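# Tighten the two unmarked cover plate screws with screwdriver

## Task

The cover plate has two loose screws, the ones without an orange paint dot. Tighten both fully using the cordless screwdriver lying on the table, which runs while its trigger is squeezed. When you are done the screwdriver has to be switched off. Each time the bit slips in the socket of either loose screw, that socket is damaged. Slips count against you, and too many of them mean failure even if both screws end up tight.

## Robot and tools

Robot: two arms, left_arm and right_arm, each ending in an identical right-handed five-finger hand, so the hands are not mirror images. On both hands every axis, side and number means the same thing. Use the hand (for example the index finger) to squeeze and let go of the screwdriver trigger. The trigger must be released before you finish. Call show_instructions to see the scene's reference pages about the screwdriver.

Scene frame: origin at table-top height, halfway between the two nominal arm bases. +z is up, +x points out over the table, and left_arm sits on the +y side. Image left and right do not match arm names. Every pose, velocity and target in results is in this frame. Each hand's reference point (the hand point) sits 0.05 m in front of the palm, where index pad and thumb tip meet in a pinch. Its +z runs along the straightened fingers, which extend 0.06 to 0.07 m past it. Its +y points out of the palm. Its +x runs across the palm toward the little finger. A wrist bracket on the little-finger side can strike objects.

execute_actions(actions, cameras): actions is a list of actions. Each action is a list of up to 15 rows, and each row lasts one control step of 1/30 s. A short action repeats its final row until 15 steps are used. Every row has 28 numbers, all in [-1, 1], always for both arms, in this order:
- left_arm dx, dy, dz, rx, ry, rz
- left hand little, ring, middle, index, thumb_bend, thumb_turn, force_limit, speed
- then the same 14 numbers for right_arm and its hand.
The six pose numbers are offsets, not poses. They count from that arm's Hand target as it stood when the action began, along scene axes. Every row of an action counts from that same start. A value of 1.0 equals 0.6 m or 180 degrees. rx, ry, rz form one rotation vector, turning about the Hand target position. Sending the same offset again moves the arm further. All six at 0 re-requests the current Hand target.
The eight hand numbers are absolute targets, not offsets. For fingers and thumb_bend, +1 is straight open and -1 fully curled. For thumb_turn, +1 puts the thumb beside the palm and -1 puts it in front, facing the fingers. A pinch is roughly index -0.22, thumb_bend -0.75, thumb_turn -0.57. force_limit maps -1 to about 0 N and +1 to 10 N at the fingertip (15 N for the two thumb motors). speed maps -1 to nearly still and +1 to a full stroke in 0.6 s. No value means keep as is. To leave a hand unchanged, resend the last eight numbers you sent it. If nothing has been sent yet, send its hand_measured, hand_force_limit and hand_speed. To squeeze harder, raise force_limit and also command a more closed position. For a soft grip use speed of -0.9 or lower. An empty actions list only returns the state.

move(target, speed, blend, stop_force, zero, blocking, cameras): drives each hand point along a straight line. target is one 28-number row as above, or a list of up to 15 such rows. Every row's offsets count from the same starting Hand targets, not from the previous row. speed is in m/s, from 0.002 to 0.5, default 0.25. Rotation is capped at twice that value in rad/s. It can be one number, or one per target. blend is in metres and rounds corners in a list. stop_force is in newtons, from 4 to 80, shared by both arms. An arm's path ends once its wrist sensor feels that much push against its travel. Do not use it while the hand turns, or when backing away from a contact. zero (true by default) re-zeroes the sensor first. blocking=false returns early and cannot be combined with stop_force. The result adds a move: line giving the ending (done, off_target, moving, held, fault) and any limits (paced = pose clipped, held = steps withheld). done does not prove nothing was touched. Paths do not avoid obstacles or the other arm. Route around each arm's own base, because passing near it can flip the shoulder.

wait(seconds 0 to 10) lets time run while the arms hold. stop() brakes a running move. zoom_image(camera, region [x0, y0, x1, y1] in pixels, at most 504 by 504) enlarges part of that camera's latest image. zero_wrist_force(arm) tares that arm's wrist sensor. finished_scene(scene) takes the current scene's number and ends the scene for good.

Cameras: cam_head_left, cam_head_right, cam_high (896x504), cam_left_wrist, cam_right_wrist (672x504). The cameras argument picks which are returned: omitted, null or ["all"] gives all of them, and [] gives none.

Result lines: end_effector_position (m), end_effector_quat_wxyz, and velocities (m/s, rad/s), all in the scene frame. Hand target is the last commanded pose after clipping, and the next offsets count from it. Each step, the controller keeps the commanded pose within 150 mm and 16 degrees of the actual pose. The hand point often stops short of its Hand target. Send the missing distance again as an offset. The six-value hand lists hand_measured, hand_stopped_by (moving, target, force, stalled, fault) and hand_load_n (N, positive when the finger is pushed open) follow the motor order above. A falling load often means the grip is lost. Joint positions and torques are listed base to hand. Joint velocities reads "within noise" when the arm is still. Wrist force and torque are given along the hand's own axes, with a third line showing the peak since the last report.

Avoid: stiff contacts. Even a small target overshoot into a firm surface can trigger a fault stop. The torque limits are 297, 297, 135, 48.6, 48.6, 48.6 N m from shoulder pan to wrist 3. The force limit is about 150 N on any part of the arm. Either stop freezes the arm for 10 s, and an overheated motor (85 °C) for 30 to 60 s. Also avoid slamming, dropping or flinging objects, overloading fingers, and clashing the arms together. Never let anything fall off the table, or leave it off the table. Approach slowly, align the bit with each socket so it does not slip, press gently, run the trigger, then release it.

Each tool is called after ">>>" by a JSON object that holds its "name" and its "arguments", one argument or row to a line.

Reference images:

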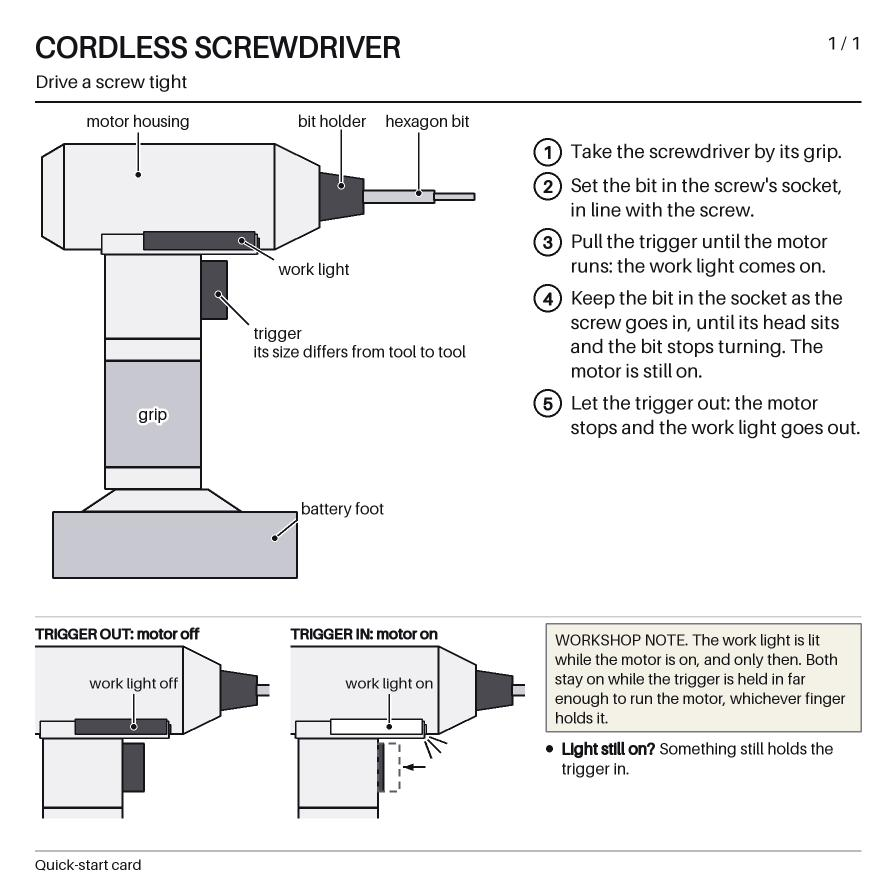

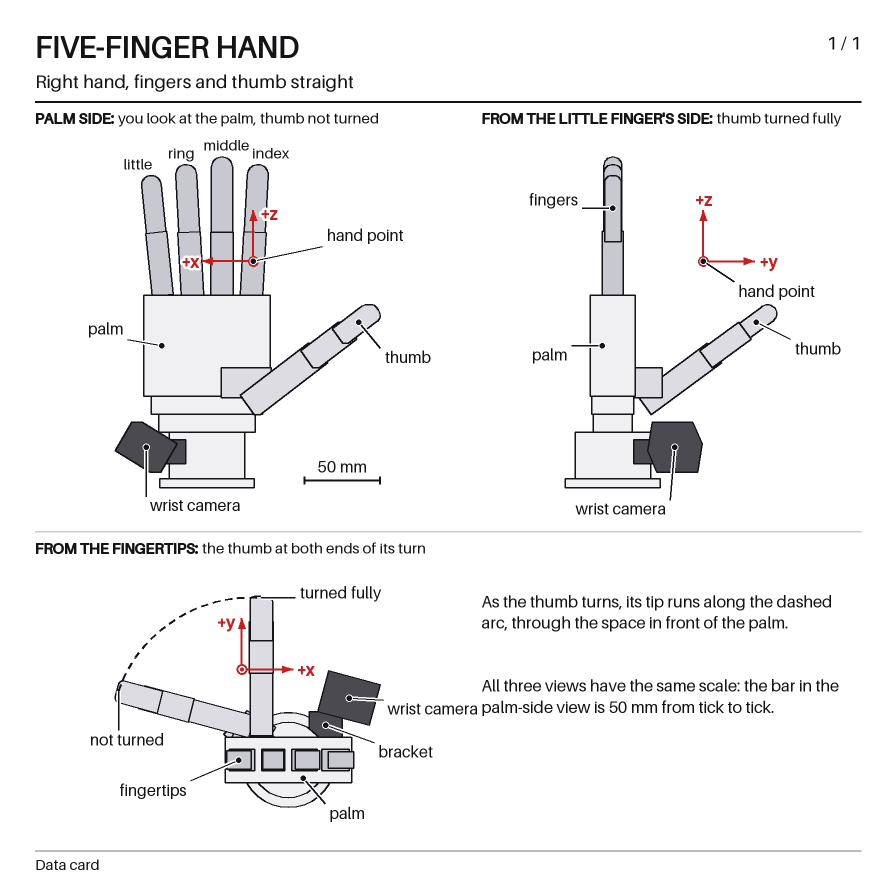

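## Session

>>> {"name": "execute_actions", "arguments": {
  "actions": []
}}

Scene clock: 0.00 s.
left_arm: end_effector_position=(+0.2956, +0.1549, +0.3895) hand_measured=(+1.000, +1.000, +1.000, +1.000, +1.000, +1.000) hand_load_n=(+0.0, +0.0, +0.0, +0.0, +0.0, +0.0) hand_stopped_by=(target, target, target, target, target, target) hand_force_limit=0.00 hand_speed=-0.80 end_effector_quat_wxyz=(-0.069, +0.198, +0.799, -0.564) | right_arm: end_effector_position=(+1.0812, -0.1468, +0.3193) hand_measured=(+1.000, +1.000, +1.000, +1.000, +1.000, +1.000) hand_load_n=(+0.0, +0.0, +0.0, +0.0, +0.0, +0.0) hand_stopped_by=(target, target, target, target, target, target) hand_force_limit=0.00 hand_speed=-0.80 end_effector_quat_wxyz=(+0.236, +0.829, +0.357, +0.359)
Joint positions: left_arm=[-0.786 -1.52 2.016 0.291 2.618 -2.305] | right_arm=[0.489 -0.534 0.623 0.738 2.111 1.092]
Joint velocities: within noise
Joint torques (N m): no reading
Wrist force (N): no reading
Wrist torque (N m): no reading
Wrist force, peak (N): no reading
Hand target: left_arm +0.2956, +0.1549, +0.3895; -0.069, +0.198, +0.799, -0.564 | right_arm +1.0812, -0.1468, +0.3193; +0.236, +0.829, +0.357, +0.359

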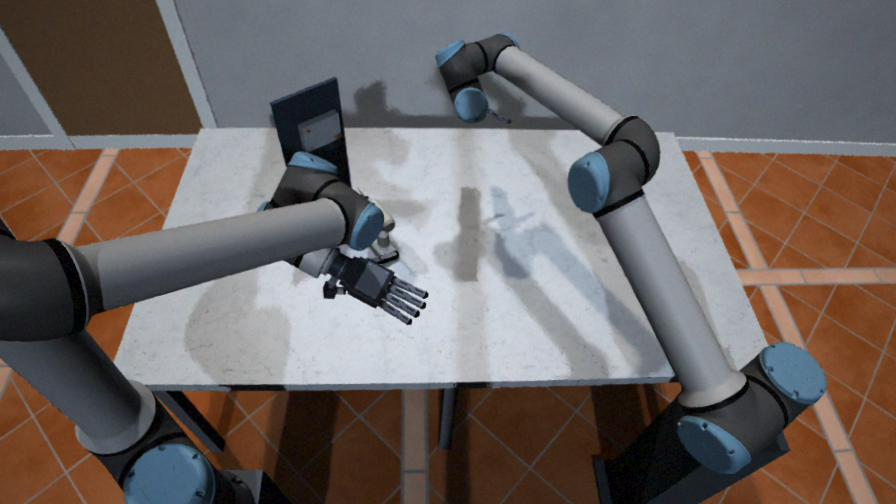

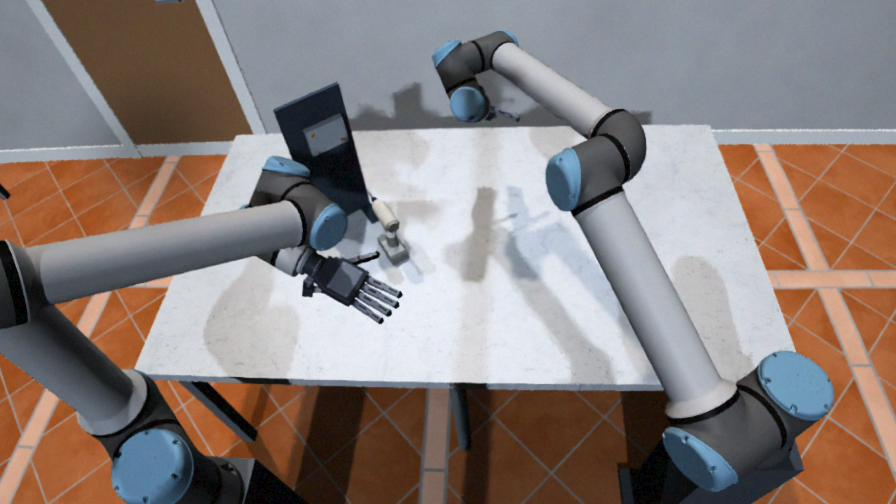

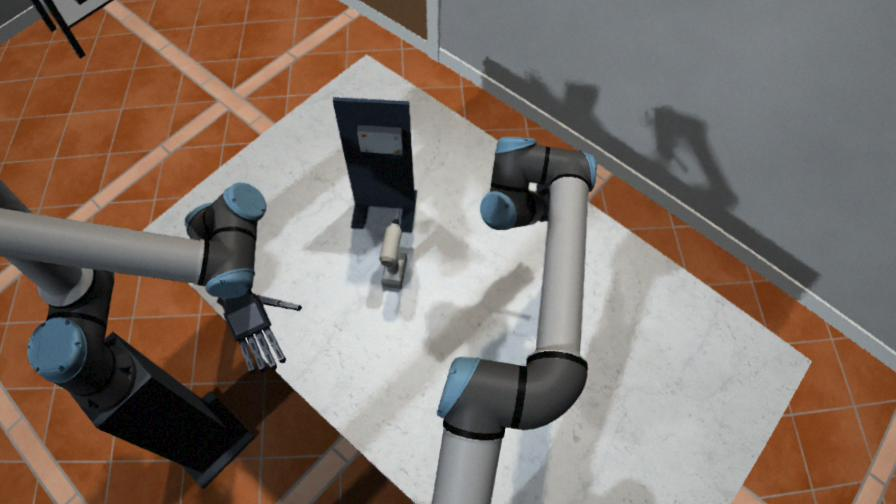

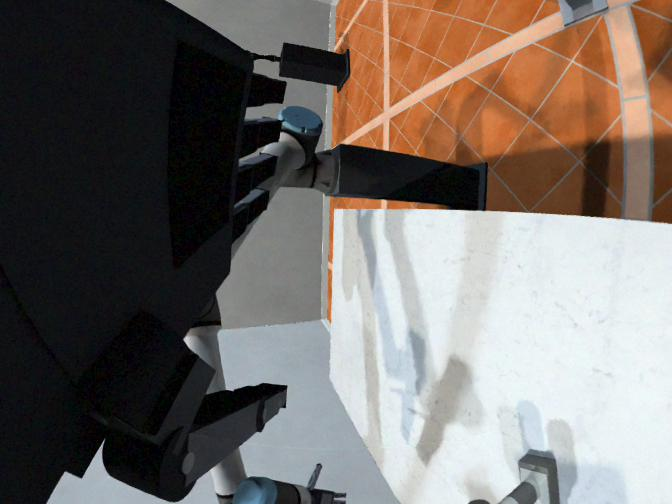

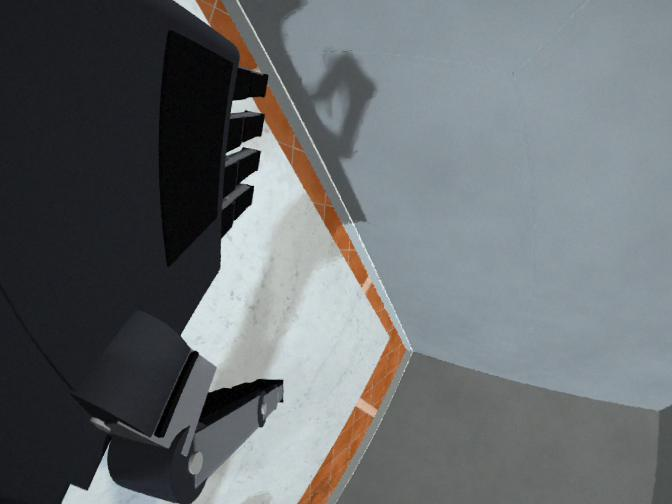

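>>> {"name": "zoom_image", "arguments": {
  "camera": "cam_head_right",
  "region": [260, 80, 440, 280]
}}

>>> {"name": "zoom_image", "arguments": {
  "camera": "cam_high",
  "region": [310, 80, 450, 300]
}}

>>> {"name": "zoom_image", "arguments": {
  "camera": "cam_high",
  "region": [350, 120, 410, 160]
}}

>>> {"name": "zoom_image", "arguments": {
  "camera": "cam_head_right",
  "region": [290, 100, 370, 170]
}}

Scaled by 2.520.

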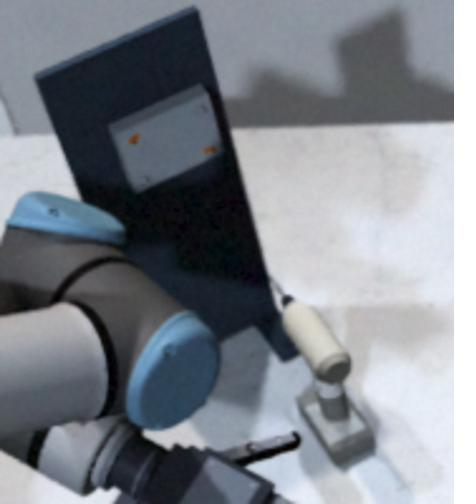

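Scaled by 2.291.

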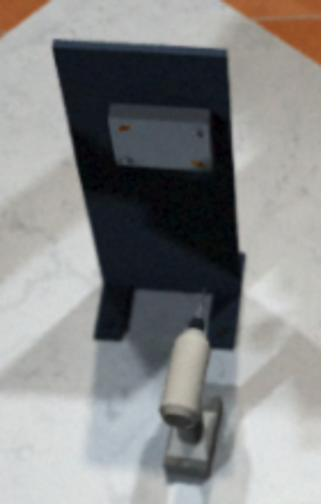

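Scaled by 8.400.

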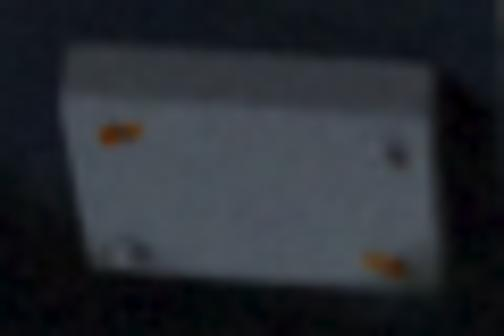

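Scaled by 6.300.

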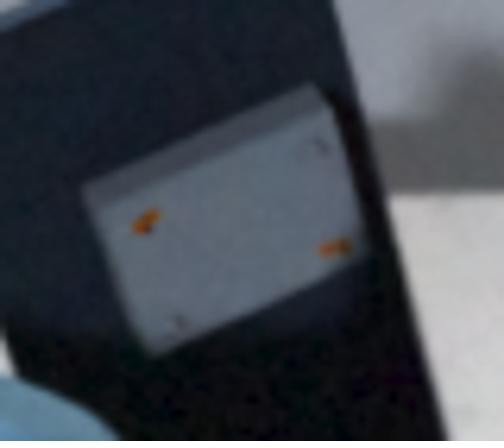

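>>> {"name": "move", "arguments": {
  "target": [-0.15,-0.42,0.1,0,0,0,1,1,1,1,1,1,0,-0.8, -0.45,0.1,0.25,0,0,0.45,1,1,1,1,1,1,0,-0.8]
}}

Scene clock: 5.80 s.
left_arm: end_effector_position=(+0.2056, -0.0972, +0.4494) hand_measured=(+1.000, +1.000, +1.000, +1.000, +1.000, +1.000) hand_load_n=(+0.0, +0.0, +0.0, +0.0, +0.0, +0.0) hand_stopped_by=(target, target, target, target, target, target) hand_force_limit=0.00 hand_speed=-0.80 end_effector_quat_wxyz=(-0.069, +0.198, +0.799, -0.564) | right_arm: end_effector_position=(+0.8114, -0.0869, +0.4693) hand_measured=(+1.000, +1.000, +1.000, +1.000, +1.000, +1.000) hand_load_n=(+0.0, +0.0, +0.0, +0.0, +0.0, +0.0) hand_stopped_by=(target, target, target, target, target, target) hand_force_limit=0.00 hand_speed=-0.80 end_effector_quat_wxyz=(-0.054, +0.399, +0.810, +0.426)
Joint positions: left_arm=[-1.231 -1.493 1.831 0.137 2.252 -2.709] | right_arm=[0.346 -1.148 1.416 0.61 0.96 -0.023]
Joint velocities: within noise
Joint torques (N m): left_arm=[2.27 -59.43 -26.48 3.77 2.64 3.29] | right_arm=[13.56 -70.23 -33.58 2.65 -2.16 -1.9]
Wrist force (N): left_arm=[-0.1 -0.3 -0.1] | right_arm=[0.2 0.0 0.1]
Wrist torque (N m): left_arm=[-0.05 0.02 0.00] | right_arm=[-0.01 -0.03 0.01]
Wrist force, peak (N): left_arm=[0.4 0.7 -0.8] | right_arm=[0.6 0.2 1.7]
Hand target: left_arm +0.2056, -0.0971, +0.4495; -0.069, +0.198, +0.799, -0.564 | right_arm +0.8112, -0.0868, +0.4693; -0.054, +0.399, +0.810, +0.426
Off the commanded pose: left_arm 0.000 m, 0 deg | right_arm 0.000 m, 0 deg.
move: done

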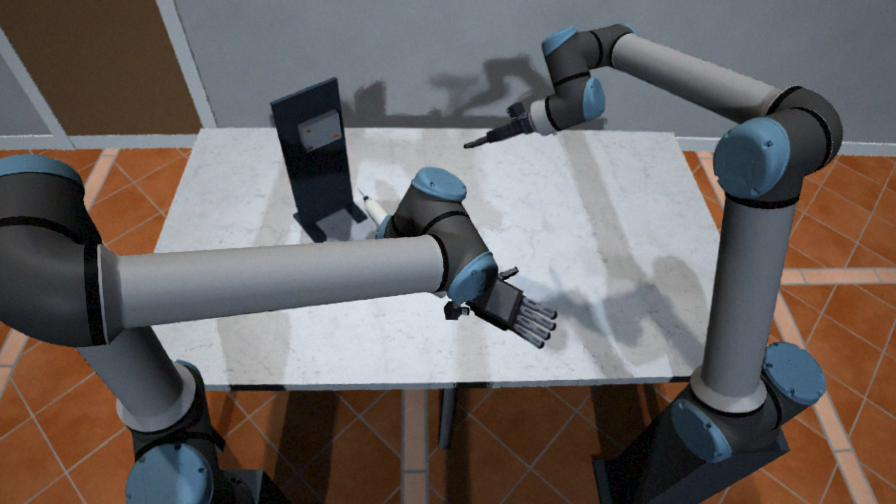

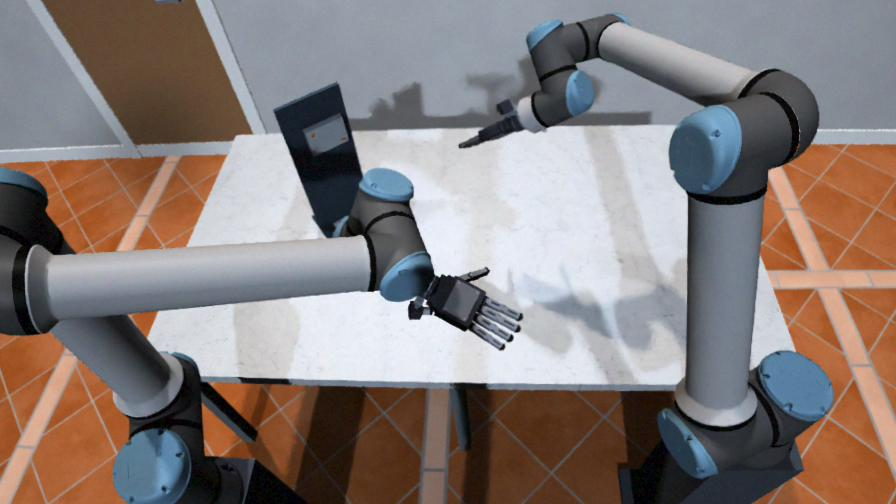

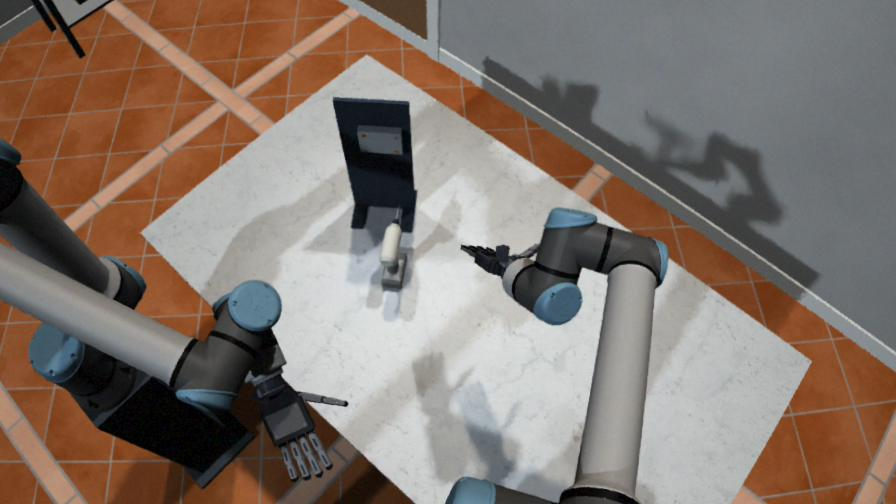

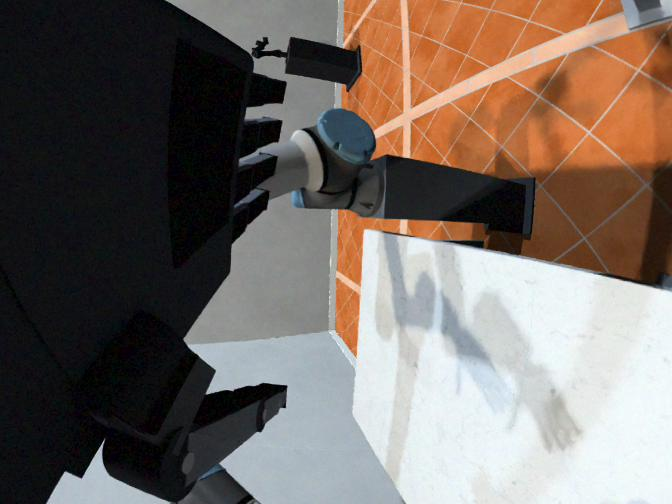

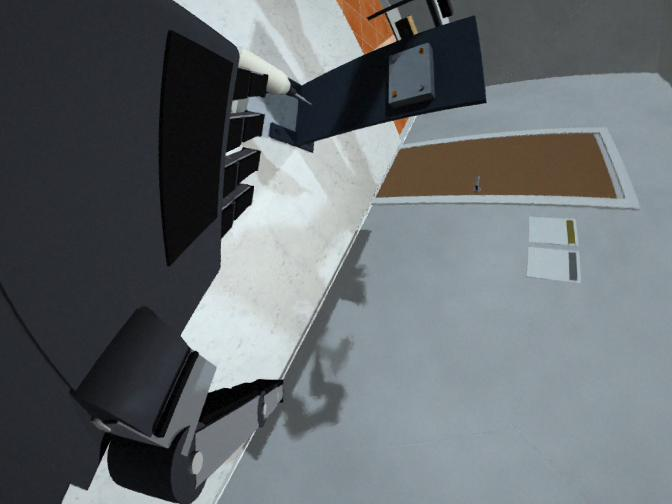

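>>> {"name": "move", "arguments": {
  "target": [0.49,0.828,0.083,-0.326,0.524,0.557,1,1,1,1,1,1,0,-0.8, -0.1,0.06,-0.03,0.235,0.217,-0.158,1,1,1,1,1,1,0,-0.8]
}}

Scene clock: 13.37 s.
left_arm: end_effector_position=(+0.4996, +0.3996, +0.4993) hand_measured=(+1.000, +1.000, +1.000, +1.000, +1.000, +1.000) hand_load_n=(+0.0, +0.0, +0.0, +0.0, +0.0, +0.0) hand_stopped_by=(target, target, target, target, target, target) hand_force_limit=0.00 hand_speed=-0.80 end_effector_quat_wxyz=(+0.065, +0.782, -0.082, +0.615) | right_arm: end_effector_position=(+0.7511, -0.0507, +0.4513) hand_measured=(+1.000, +1.000, +1.000, +1.000, +1.000, +1.000) hand_load_n=(+0.0, +0.0, +0.5, +0.0, +0.0, +0.0) hand_stopped_by=(target, target, target, target, target, target) hand_force_limit=0.00 hand_speed=-0.80 end_effector_quat_wxyz=(-0.347, +0.647, +0.426, +0.528)
Joint positions: left_arm=[-0.659 -1.885 2.162 -0.019 1.167 -4.816] | right_arm=[0.43 -1.307 1.705 -0.142 0.915 1.411]
Joint velocities: within noise
Joint torques (N m): left_arm=[0.33 -29.57 -28.2 -0.91 2.14 -0.58] | right_arm=[-12.84 -55.94 -45.43 1.35 -1.65 0.15]
Wrist force (N): left_arm=[2.8 1.4 0.7] | right_arm=[0.1 0.8 -0.9]
Wrist torque (N m): left_arm=[0.34 -0.58 0.35] | right_arm=[0.16 0.18 0.21]
Wrist force, peak (N): left_arm=[3.2 2.0 0.8] | right_arm=[0.3 0.8 -1.0]
Hand target: left_arm +0.4996, +0.3997, +0.4993; +0.065, +0.782, -0.082, +0.615 | right_arm +0.7512, -0.0508, +0.4513; -0.347, +0.647, +0.426, +0.528
Off the commanded pose: left_arm 0.000 m, 0 deg | right_arm 0.000 m, 0 deg.
move: done

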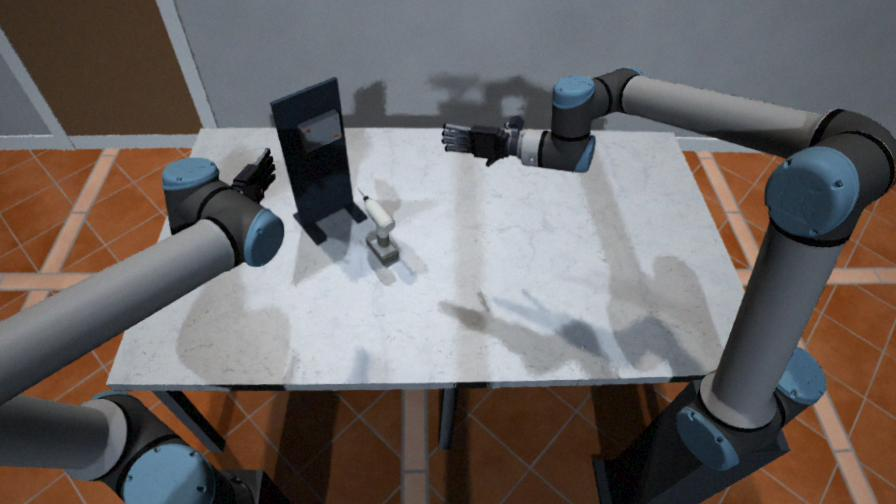

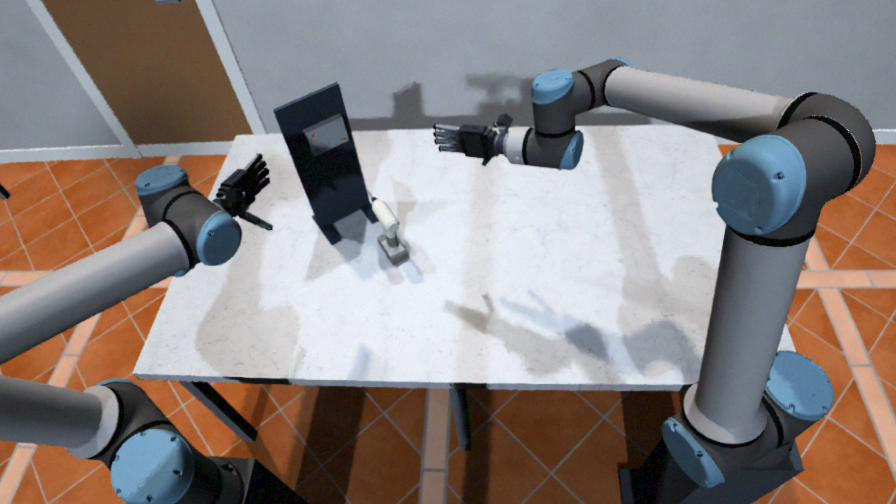

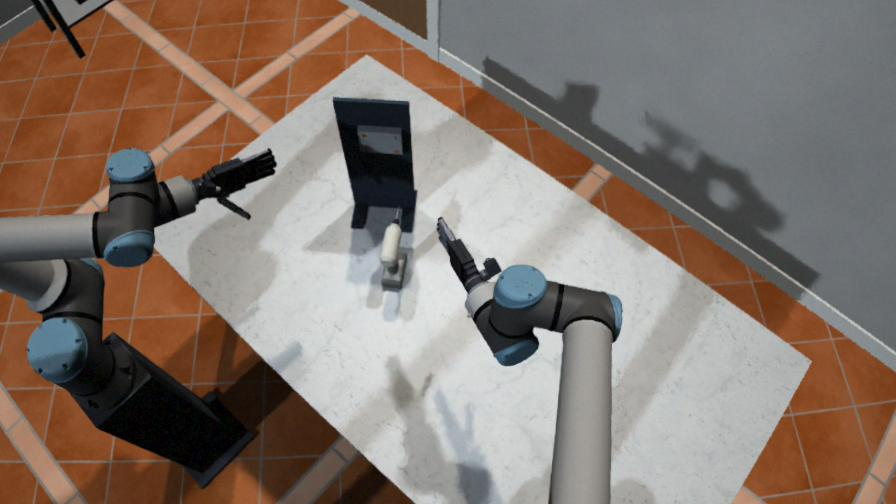

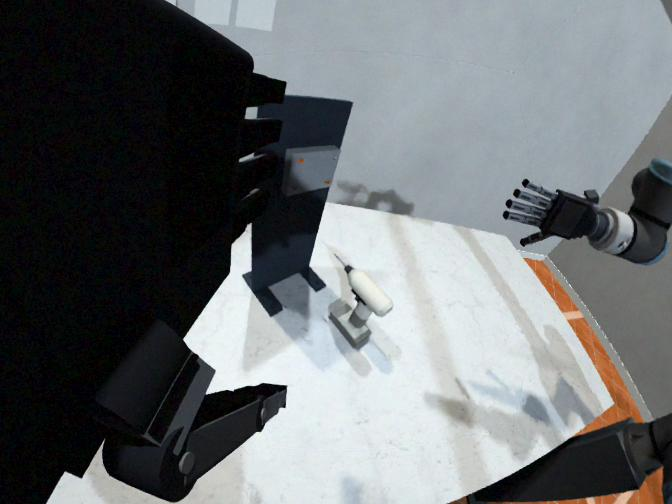

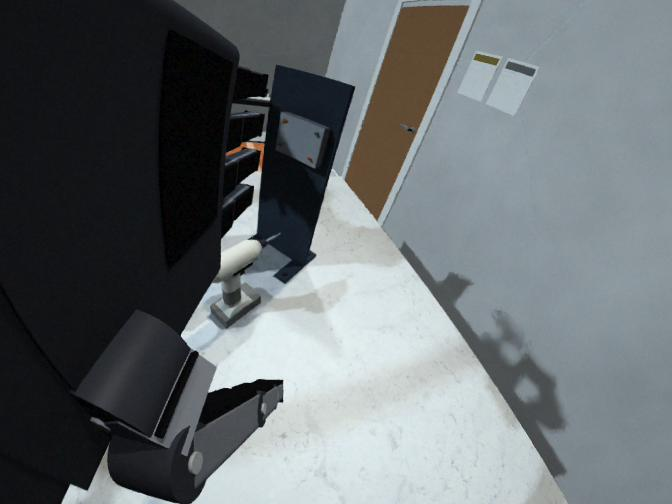

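>>> {"name": "zoom_image", "arguments": {
  "camera": "cam_head_left",
  "region": [400, 60, 600, 200]
}}

>>> {"name": "zoom_image", "arguments": {
  "camera": "cam_head_left",
  "region": [230, 60, 430, 280]
}}

>>> {"name": "zoom_image", "arguments": {
  "camera": "cam_right_wrist",
  "region": [200, 50, 400, 350]
}}

>>> {"name": "zoom_image", "arguments": {
  "camera": "cam_left_wrist",
  "region": [230, 80, 430, 380]
}}

>>> {"name": "zoom_image", "arguments": {
  "camera": "cam_high",
  "region": [320, 80, 520, 300]
}}

Scaled by 2.520.

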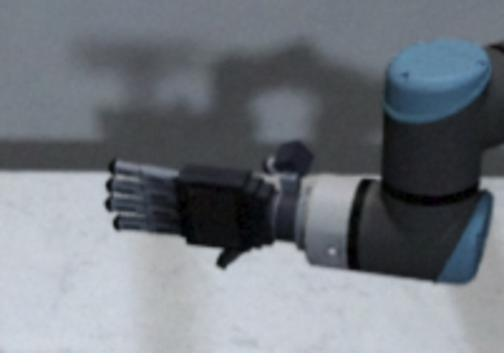

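Scaled by 2.291.

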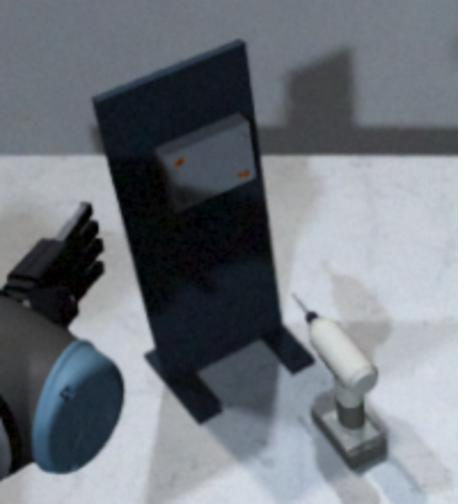

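Scaled by 1.680 from the camera's 672x504 image, which has a finer 960x720 frame.

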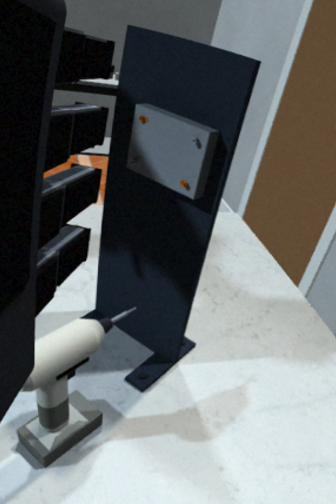

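Scaled by 1.680 from the camera's 672x504 image, which has a finer 960x720 frame.

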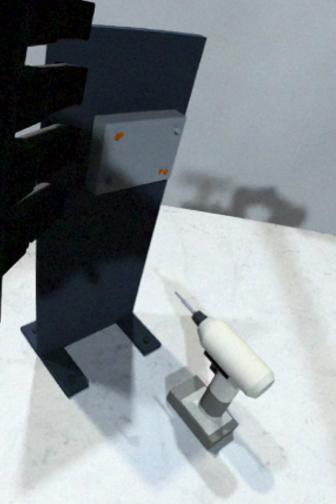

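Scaled by 2.291.

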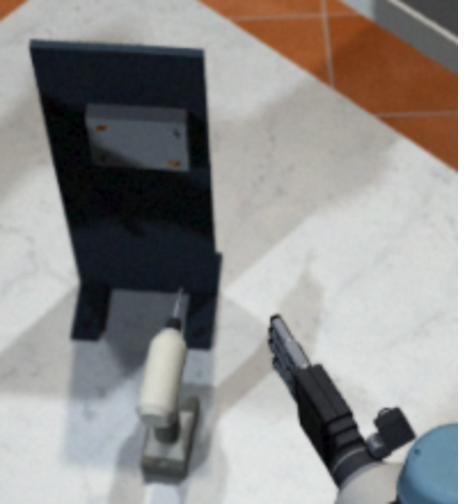

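>>> {"name": "move", "arguments": {
  "target": [0,0,0,0,0,0,1,1,1,1,1,1,0,-0.8, -0.25,0.083,-0.083,-0.628,-0.746,0.095,1,1,1,1,1,-1,0,0]
}}

Scene clock: 23.30 s.
left_arm: end_effector_position=(+0.4996, +0.3997, +0.4993) hand_measured=(+1.000, +1.000, +1.000, +1.000, +1.000, +1.000) hand_load_n=(+0.0, +0.0, +0.0, +0.0, +0.0, +0.0) hand_stopped_by=(target, target, target, target, target, target) hand_force_limit=0.00 hand_speed=-0.80 end_effector_quat_wxyz=(+0.065, +0.782, -0.082, +0.615) | right_arm: end_effector_position=(+0.6012, -0.0010, +0.4015) hand_measured=(+1.000, +1.000, +1.000, +1.000, +1.000, -1.000) hand_load_n=(+0.0, +0.0, +0.0, +0.0, +0.0, -0.5) hand_stopped_by=(target, target, target, target, target, target) hand_force_limit=0.00 hand_speed=0.00 end_effector_quat_wxyz=(+0.677, -0.201, +0.679, +0.203)
Joint positions: left_arm=[-0.659 -1.885 2.162 -0.019 1.167 -4.817] | right_arm=[0.686 -1.303 2.034 -0.729 1.738 -1.566]
Joint velocities: within noise
Joint torques (N m): left_arm=[1.08 -29.61 -48.4 -3.96 0.34 -2.8] | right_arm=[-3.55 -50.04 -39.11 -1 2.19 -1.86]
Wrist force (N): left_arm=[2.4 1.5 0.7] | right_arm=[0.6 0.6 -0.5]
Wrist torque (N m): left_arm=[0.36 -0.51 0.33] | right_arm=[-0.06 0.06 -0.08]
Wrist force, peak (N): left_arm=[3.1 1.9 0.8] | right_arm=[0.3 1.3 -0.8]
Hand target: left_arm +0.4996, +0.3997, +0.4993; +0.065, +0.782, -0.082, +0.615 | right_arm +0.6012, -0.0010, +0.4015; +0.677, -0.201, +0.679, +0.203
Off the commanded pose: left_arm 0.000 m, 0 deg | right_arm 0.000 m, 0 deg.
move: done

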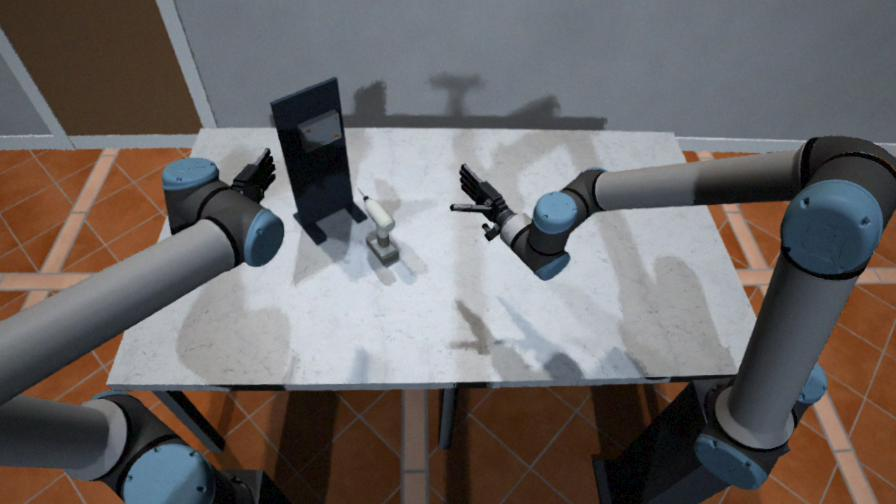

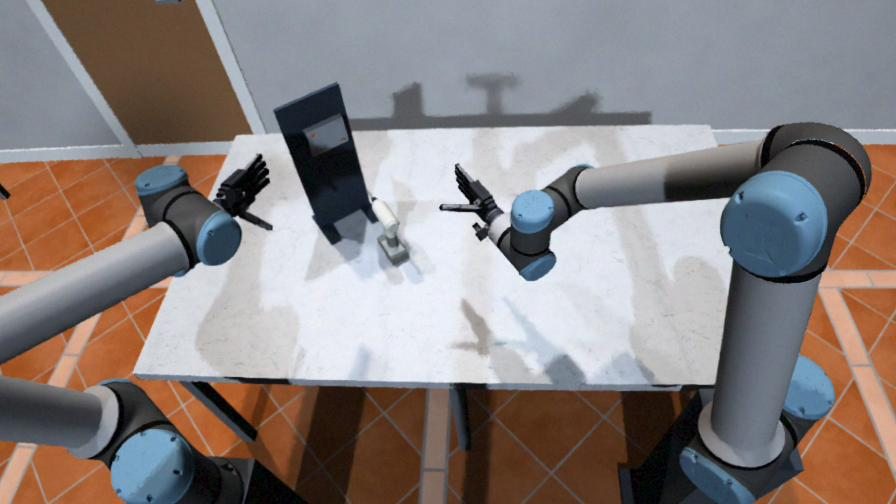

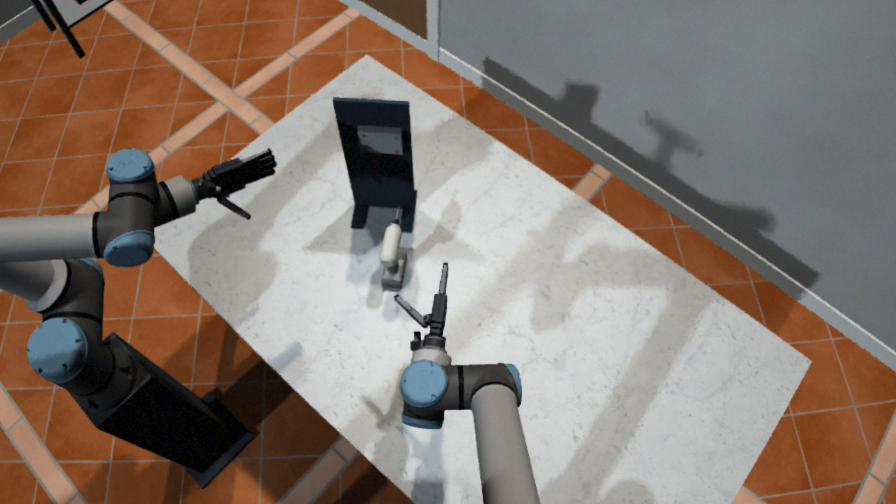

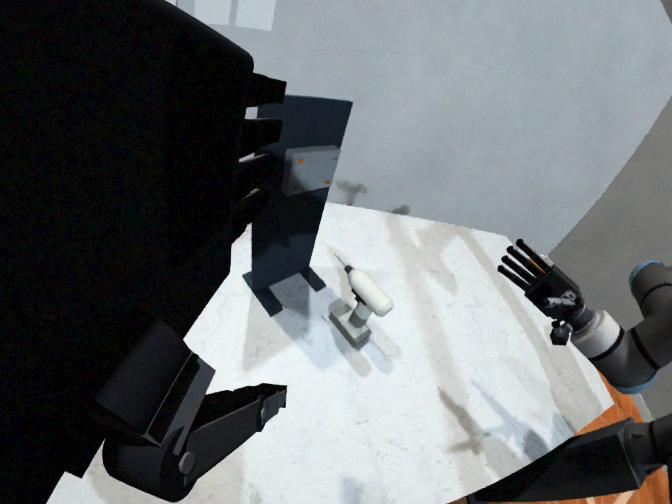

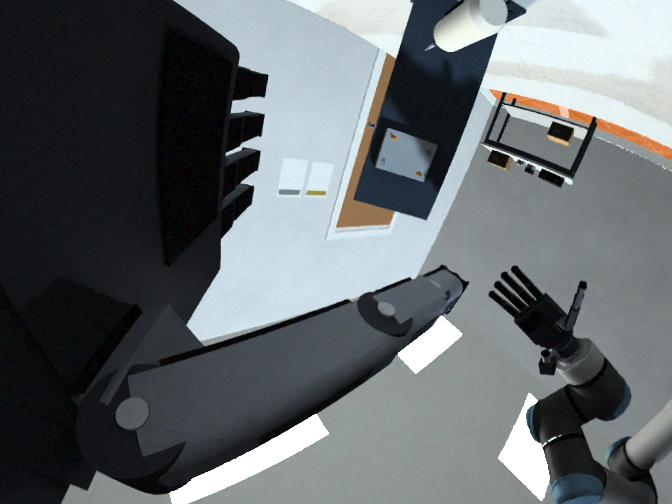

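>>> {"name": "move", "arguments": {
  "target": [0,0,0,0,0,0,1,1,1,1,1,1,0,-0.8, 0.063,0.242,-0.40,0,0,0.02,1,1,1,1,1,-1,0,0]
}}

>>> {"name": "zoom_image", "arguments": {
  "camera": "cam_left_wrist",
  "region": [280, 120, 560, 400]
}}

>>> {"name": "zoom_image", "arguments": {
  "camera": "cam_head_left",
  "region": [330, 150, 490, 300]
}}

>>> {"name": "zoom_image", "arguments": {
  "camera": "cam_high",
  "region": [320, 180, 480, 360]
}}

Scene clock: 25.50 s.
left_arm: end_effector_position=(+0.4996, +0.3997, +0.4993) hand_measured=(+1.000, +1.000, +1.000, +1.000, +1.000, +1.000) hand_load_n=(+0.0, +0.0, +0.0, +0.0, +0.0, +0.0) hand_stopped_by=(target, target, target, target, target, target) hand_force_limit=0.00 hand_speed=-0.80 end_effector_quat_wxyz=(+0.065, +0.782, -0.082, +0.615) | right_arm: end_effector_position=(+0.6389, +0.1442, +0.1615) hand_measured=(+1.000, +1.000, +1.000, +1.000, +1.000, -1.000) hand_load_n=(+0.0, +0.0, +0.5, +0.0, +0.0, +0.0) hand_stopped_by=(target, target, target, target, target, target) hand_force_limit=0.00 hand_speed=0.00 end_effector_quat_wxyz=(+0.670, -0.222, +0.672, +0.224)
Joint positions: left_arm=[-0.659 -1.885 2.162 -0.019 1.167 -4.817] | right_arm=[0.774 -0.817 1.806 -0.987 1.763 -1.566]
Joint velocities: within noise
Joint torques (N m): left_arm=[2.08 -28.53 -51.78 -3.71 0.14 -1.76] | right_arm=[-14.95 -79.2 -28.07 -0.82 0.55 0.61]
Wrist force (N): left_arm=[2.4 1.7 0.5] | right_arm=[0.6 0.6 -0.7]
Wrist torque (N m): left_arm=[0.38 -0.52 0.34] | right_arm=[-0.05 0.07 -0.07]
Wrist force, peak (N): left_arm=[3.1 1.8 0.7] | right_arm=[3.2 1.2 0.5]
Hand target: left_arm +0.4996, +0.3997, +0.4993; +0.065, +0.782, -0.082, +0.615 | right_arm +0.6390, +0.1442, +0.1615; +0.670, -0.222, +0.672, +0.224
Off the commanded pose: left_arm 0.000 m, 0 deg | right_arm 0.000 m, 0 deg.
move: done

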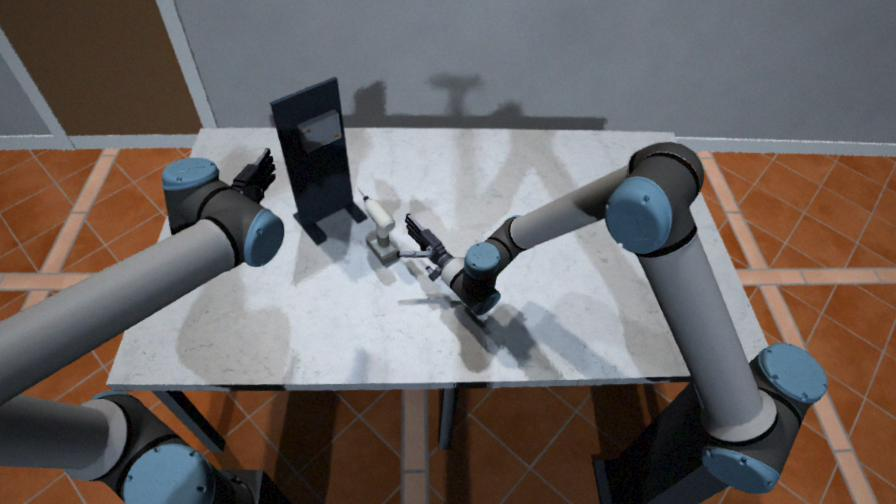

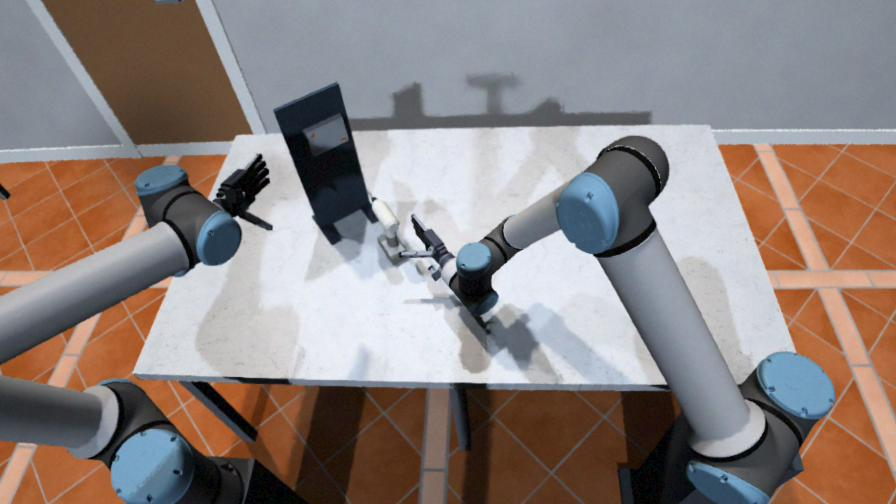

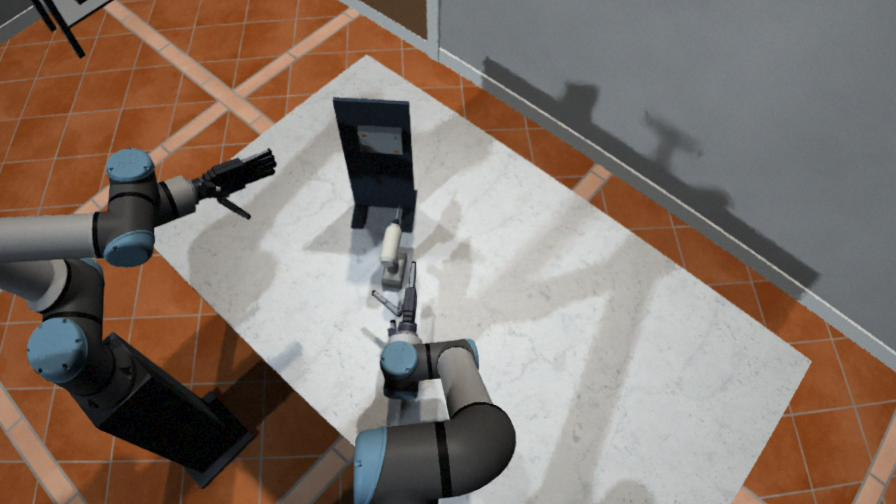

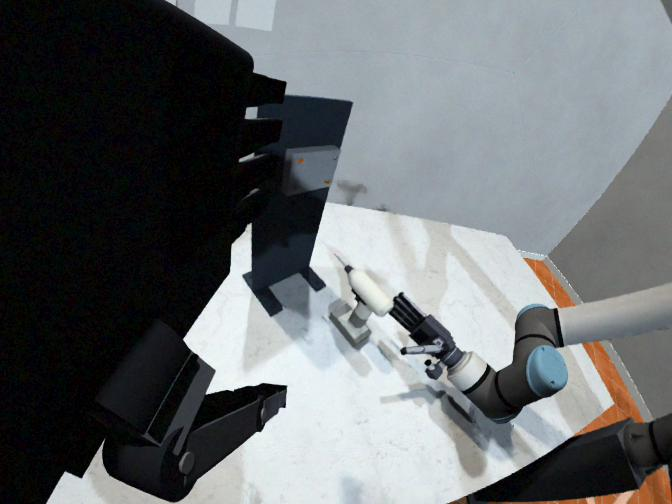

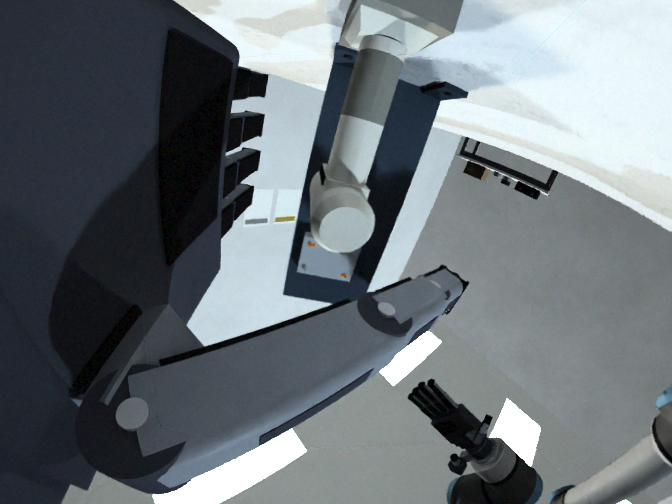

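Scaled by 1.800 from the camera's 672x504 image, which has a finer 960x720 frame.

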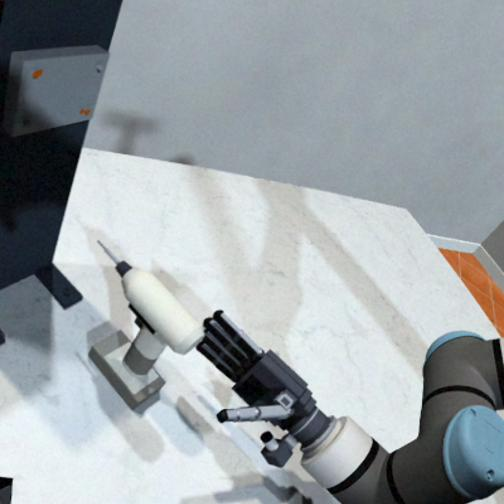

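Scaled by 3.150.

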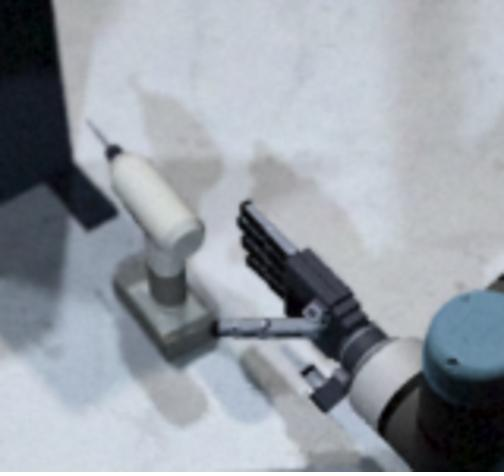

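Scaled by 2.800.

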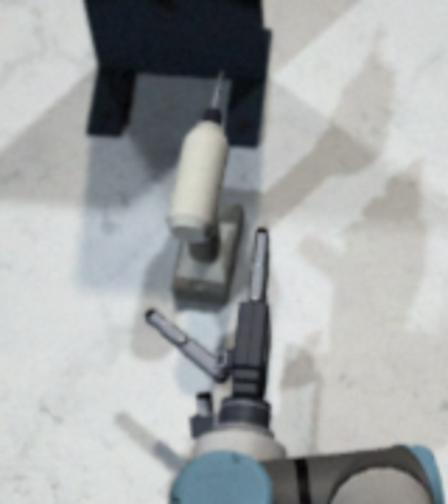

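>>> {"name": "zoom_image", "arguments": {
  "camera": "cam_high",
  "region": [360, 195, 430, 325]
}}

>>> {"name": "zoom_image", "arguments": {
  "camera": "cam_right_wrist",
  "region": [220, 0, 500, 320]
}}

>>> {"name": "zoom_image", "arguments": {
  "camera": "cam_left_wrist",
  "region": [310, 230, 470, 390]
}}

Scaled by 3.877.

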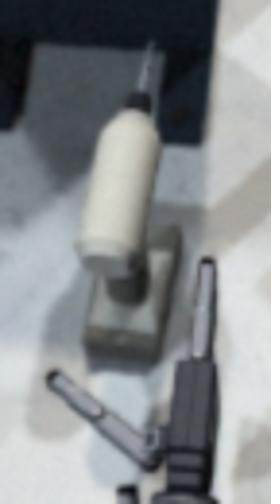

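Scaled by 1.575 from the camera's 672x504 image, which has a finer 960x720 frame.

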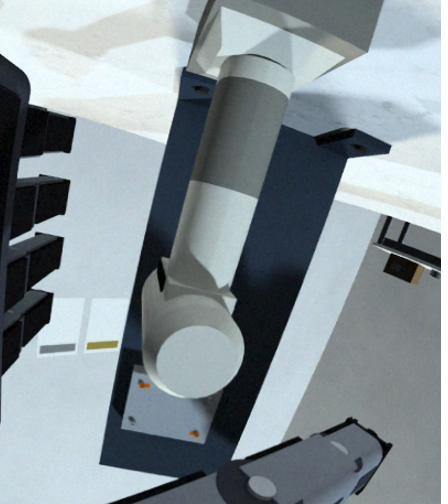

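Scaled by 3.150 from the camera's 672x504 image, which has a finer 960x720 frame.

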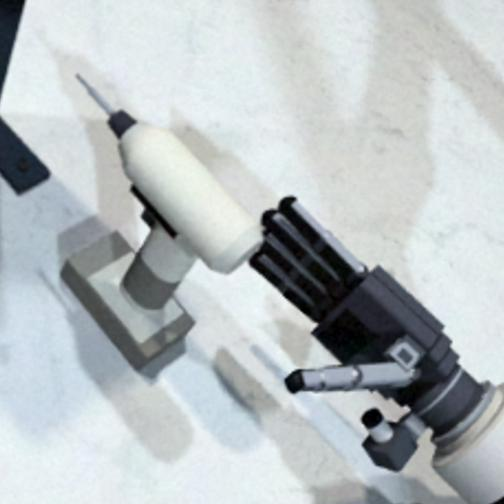

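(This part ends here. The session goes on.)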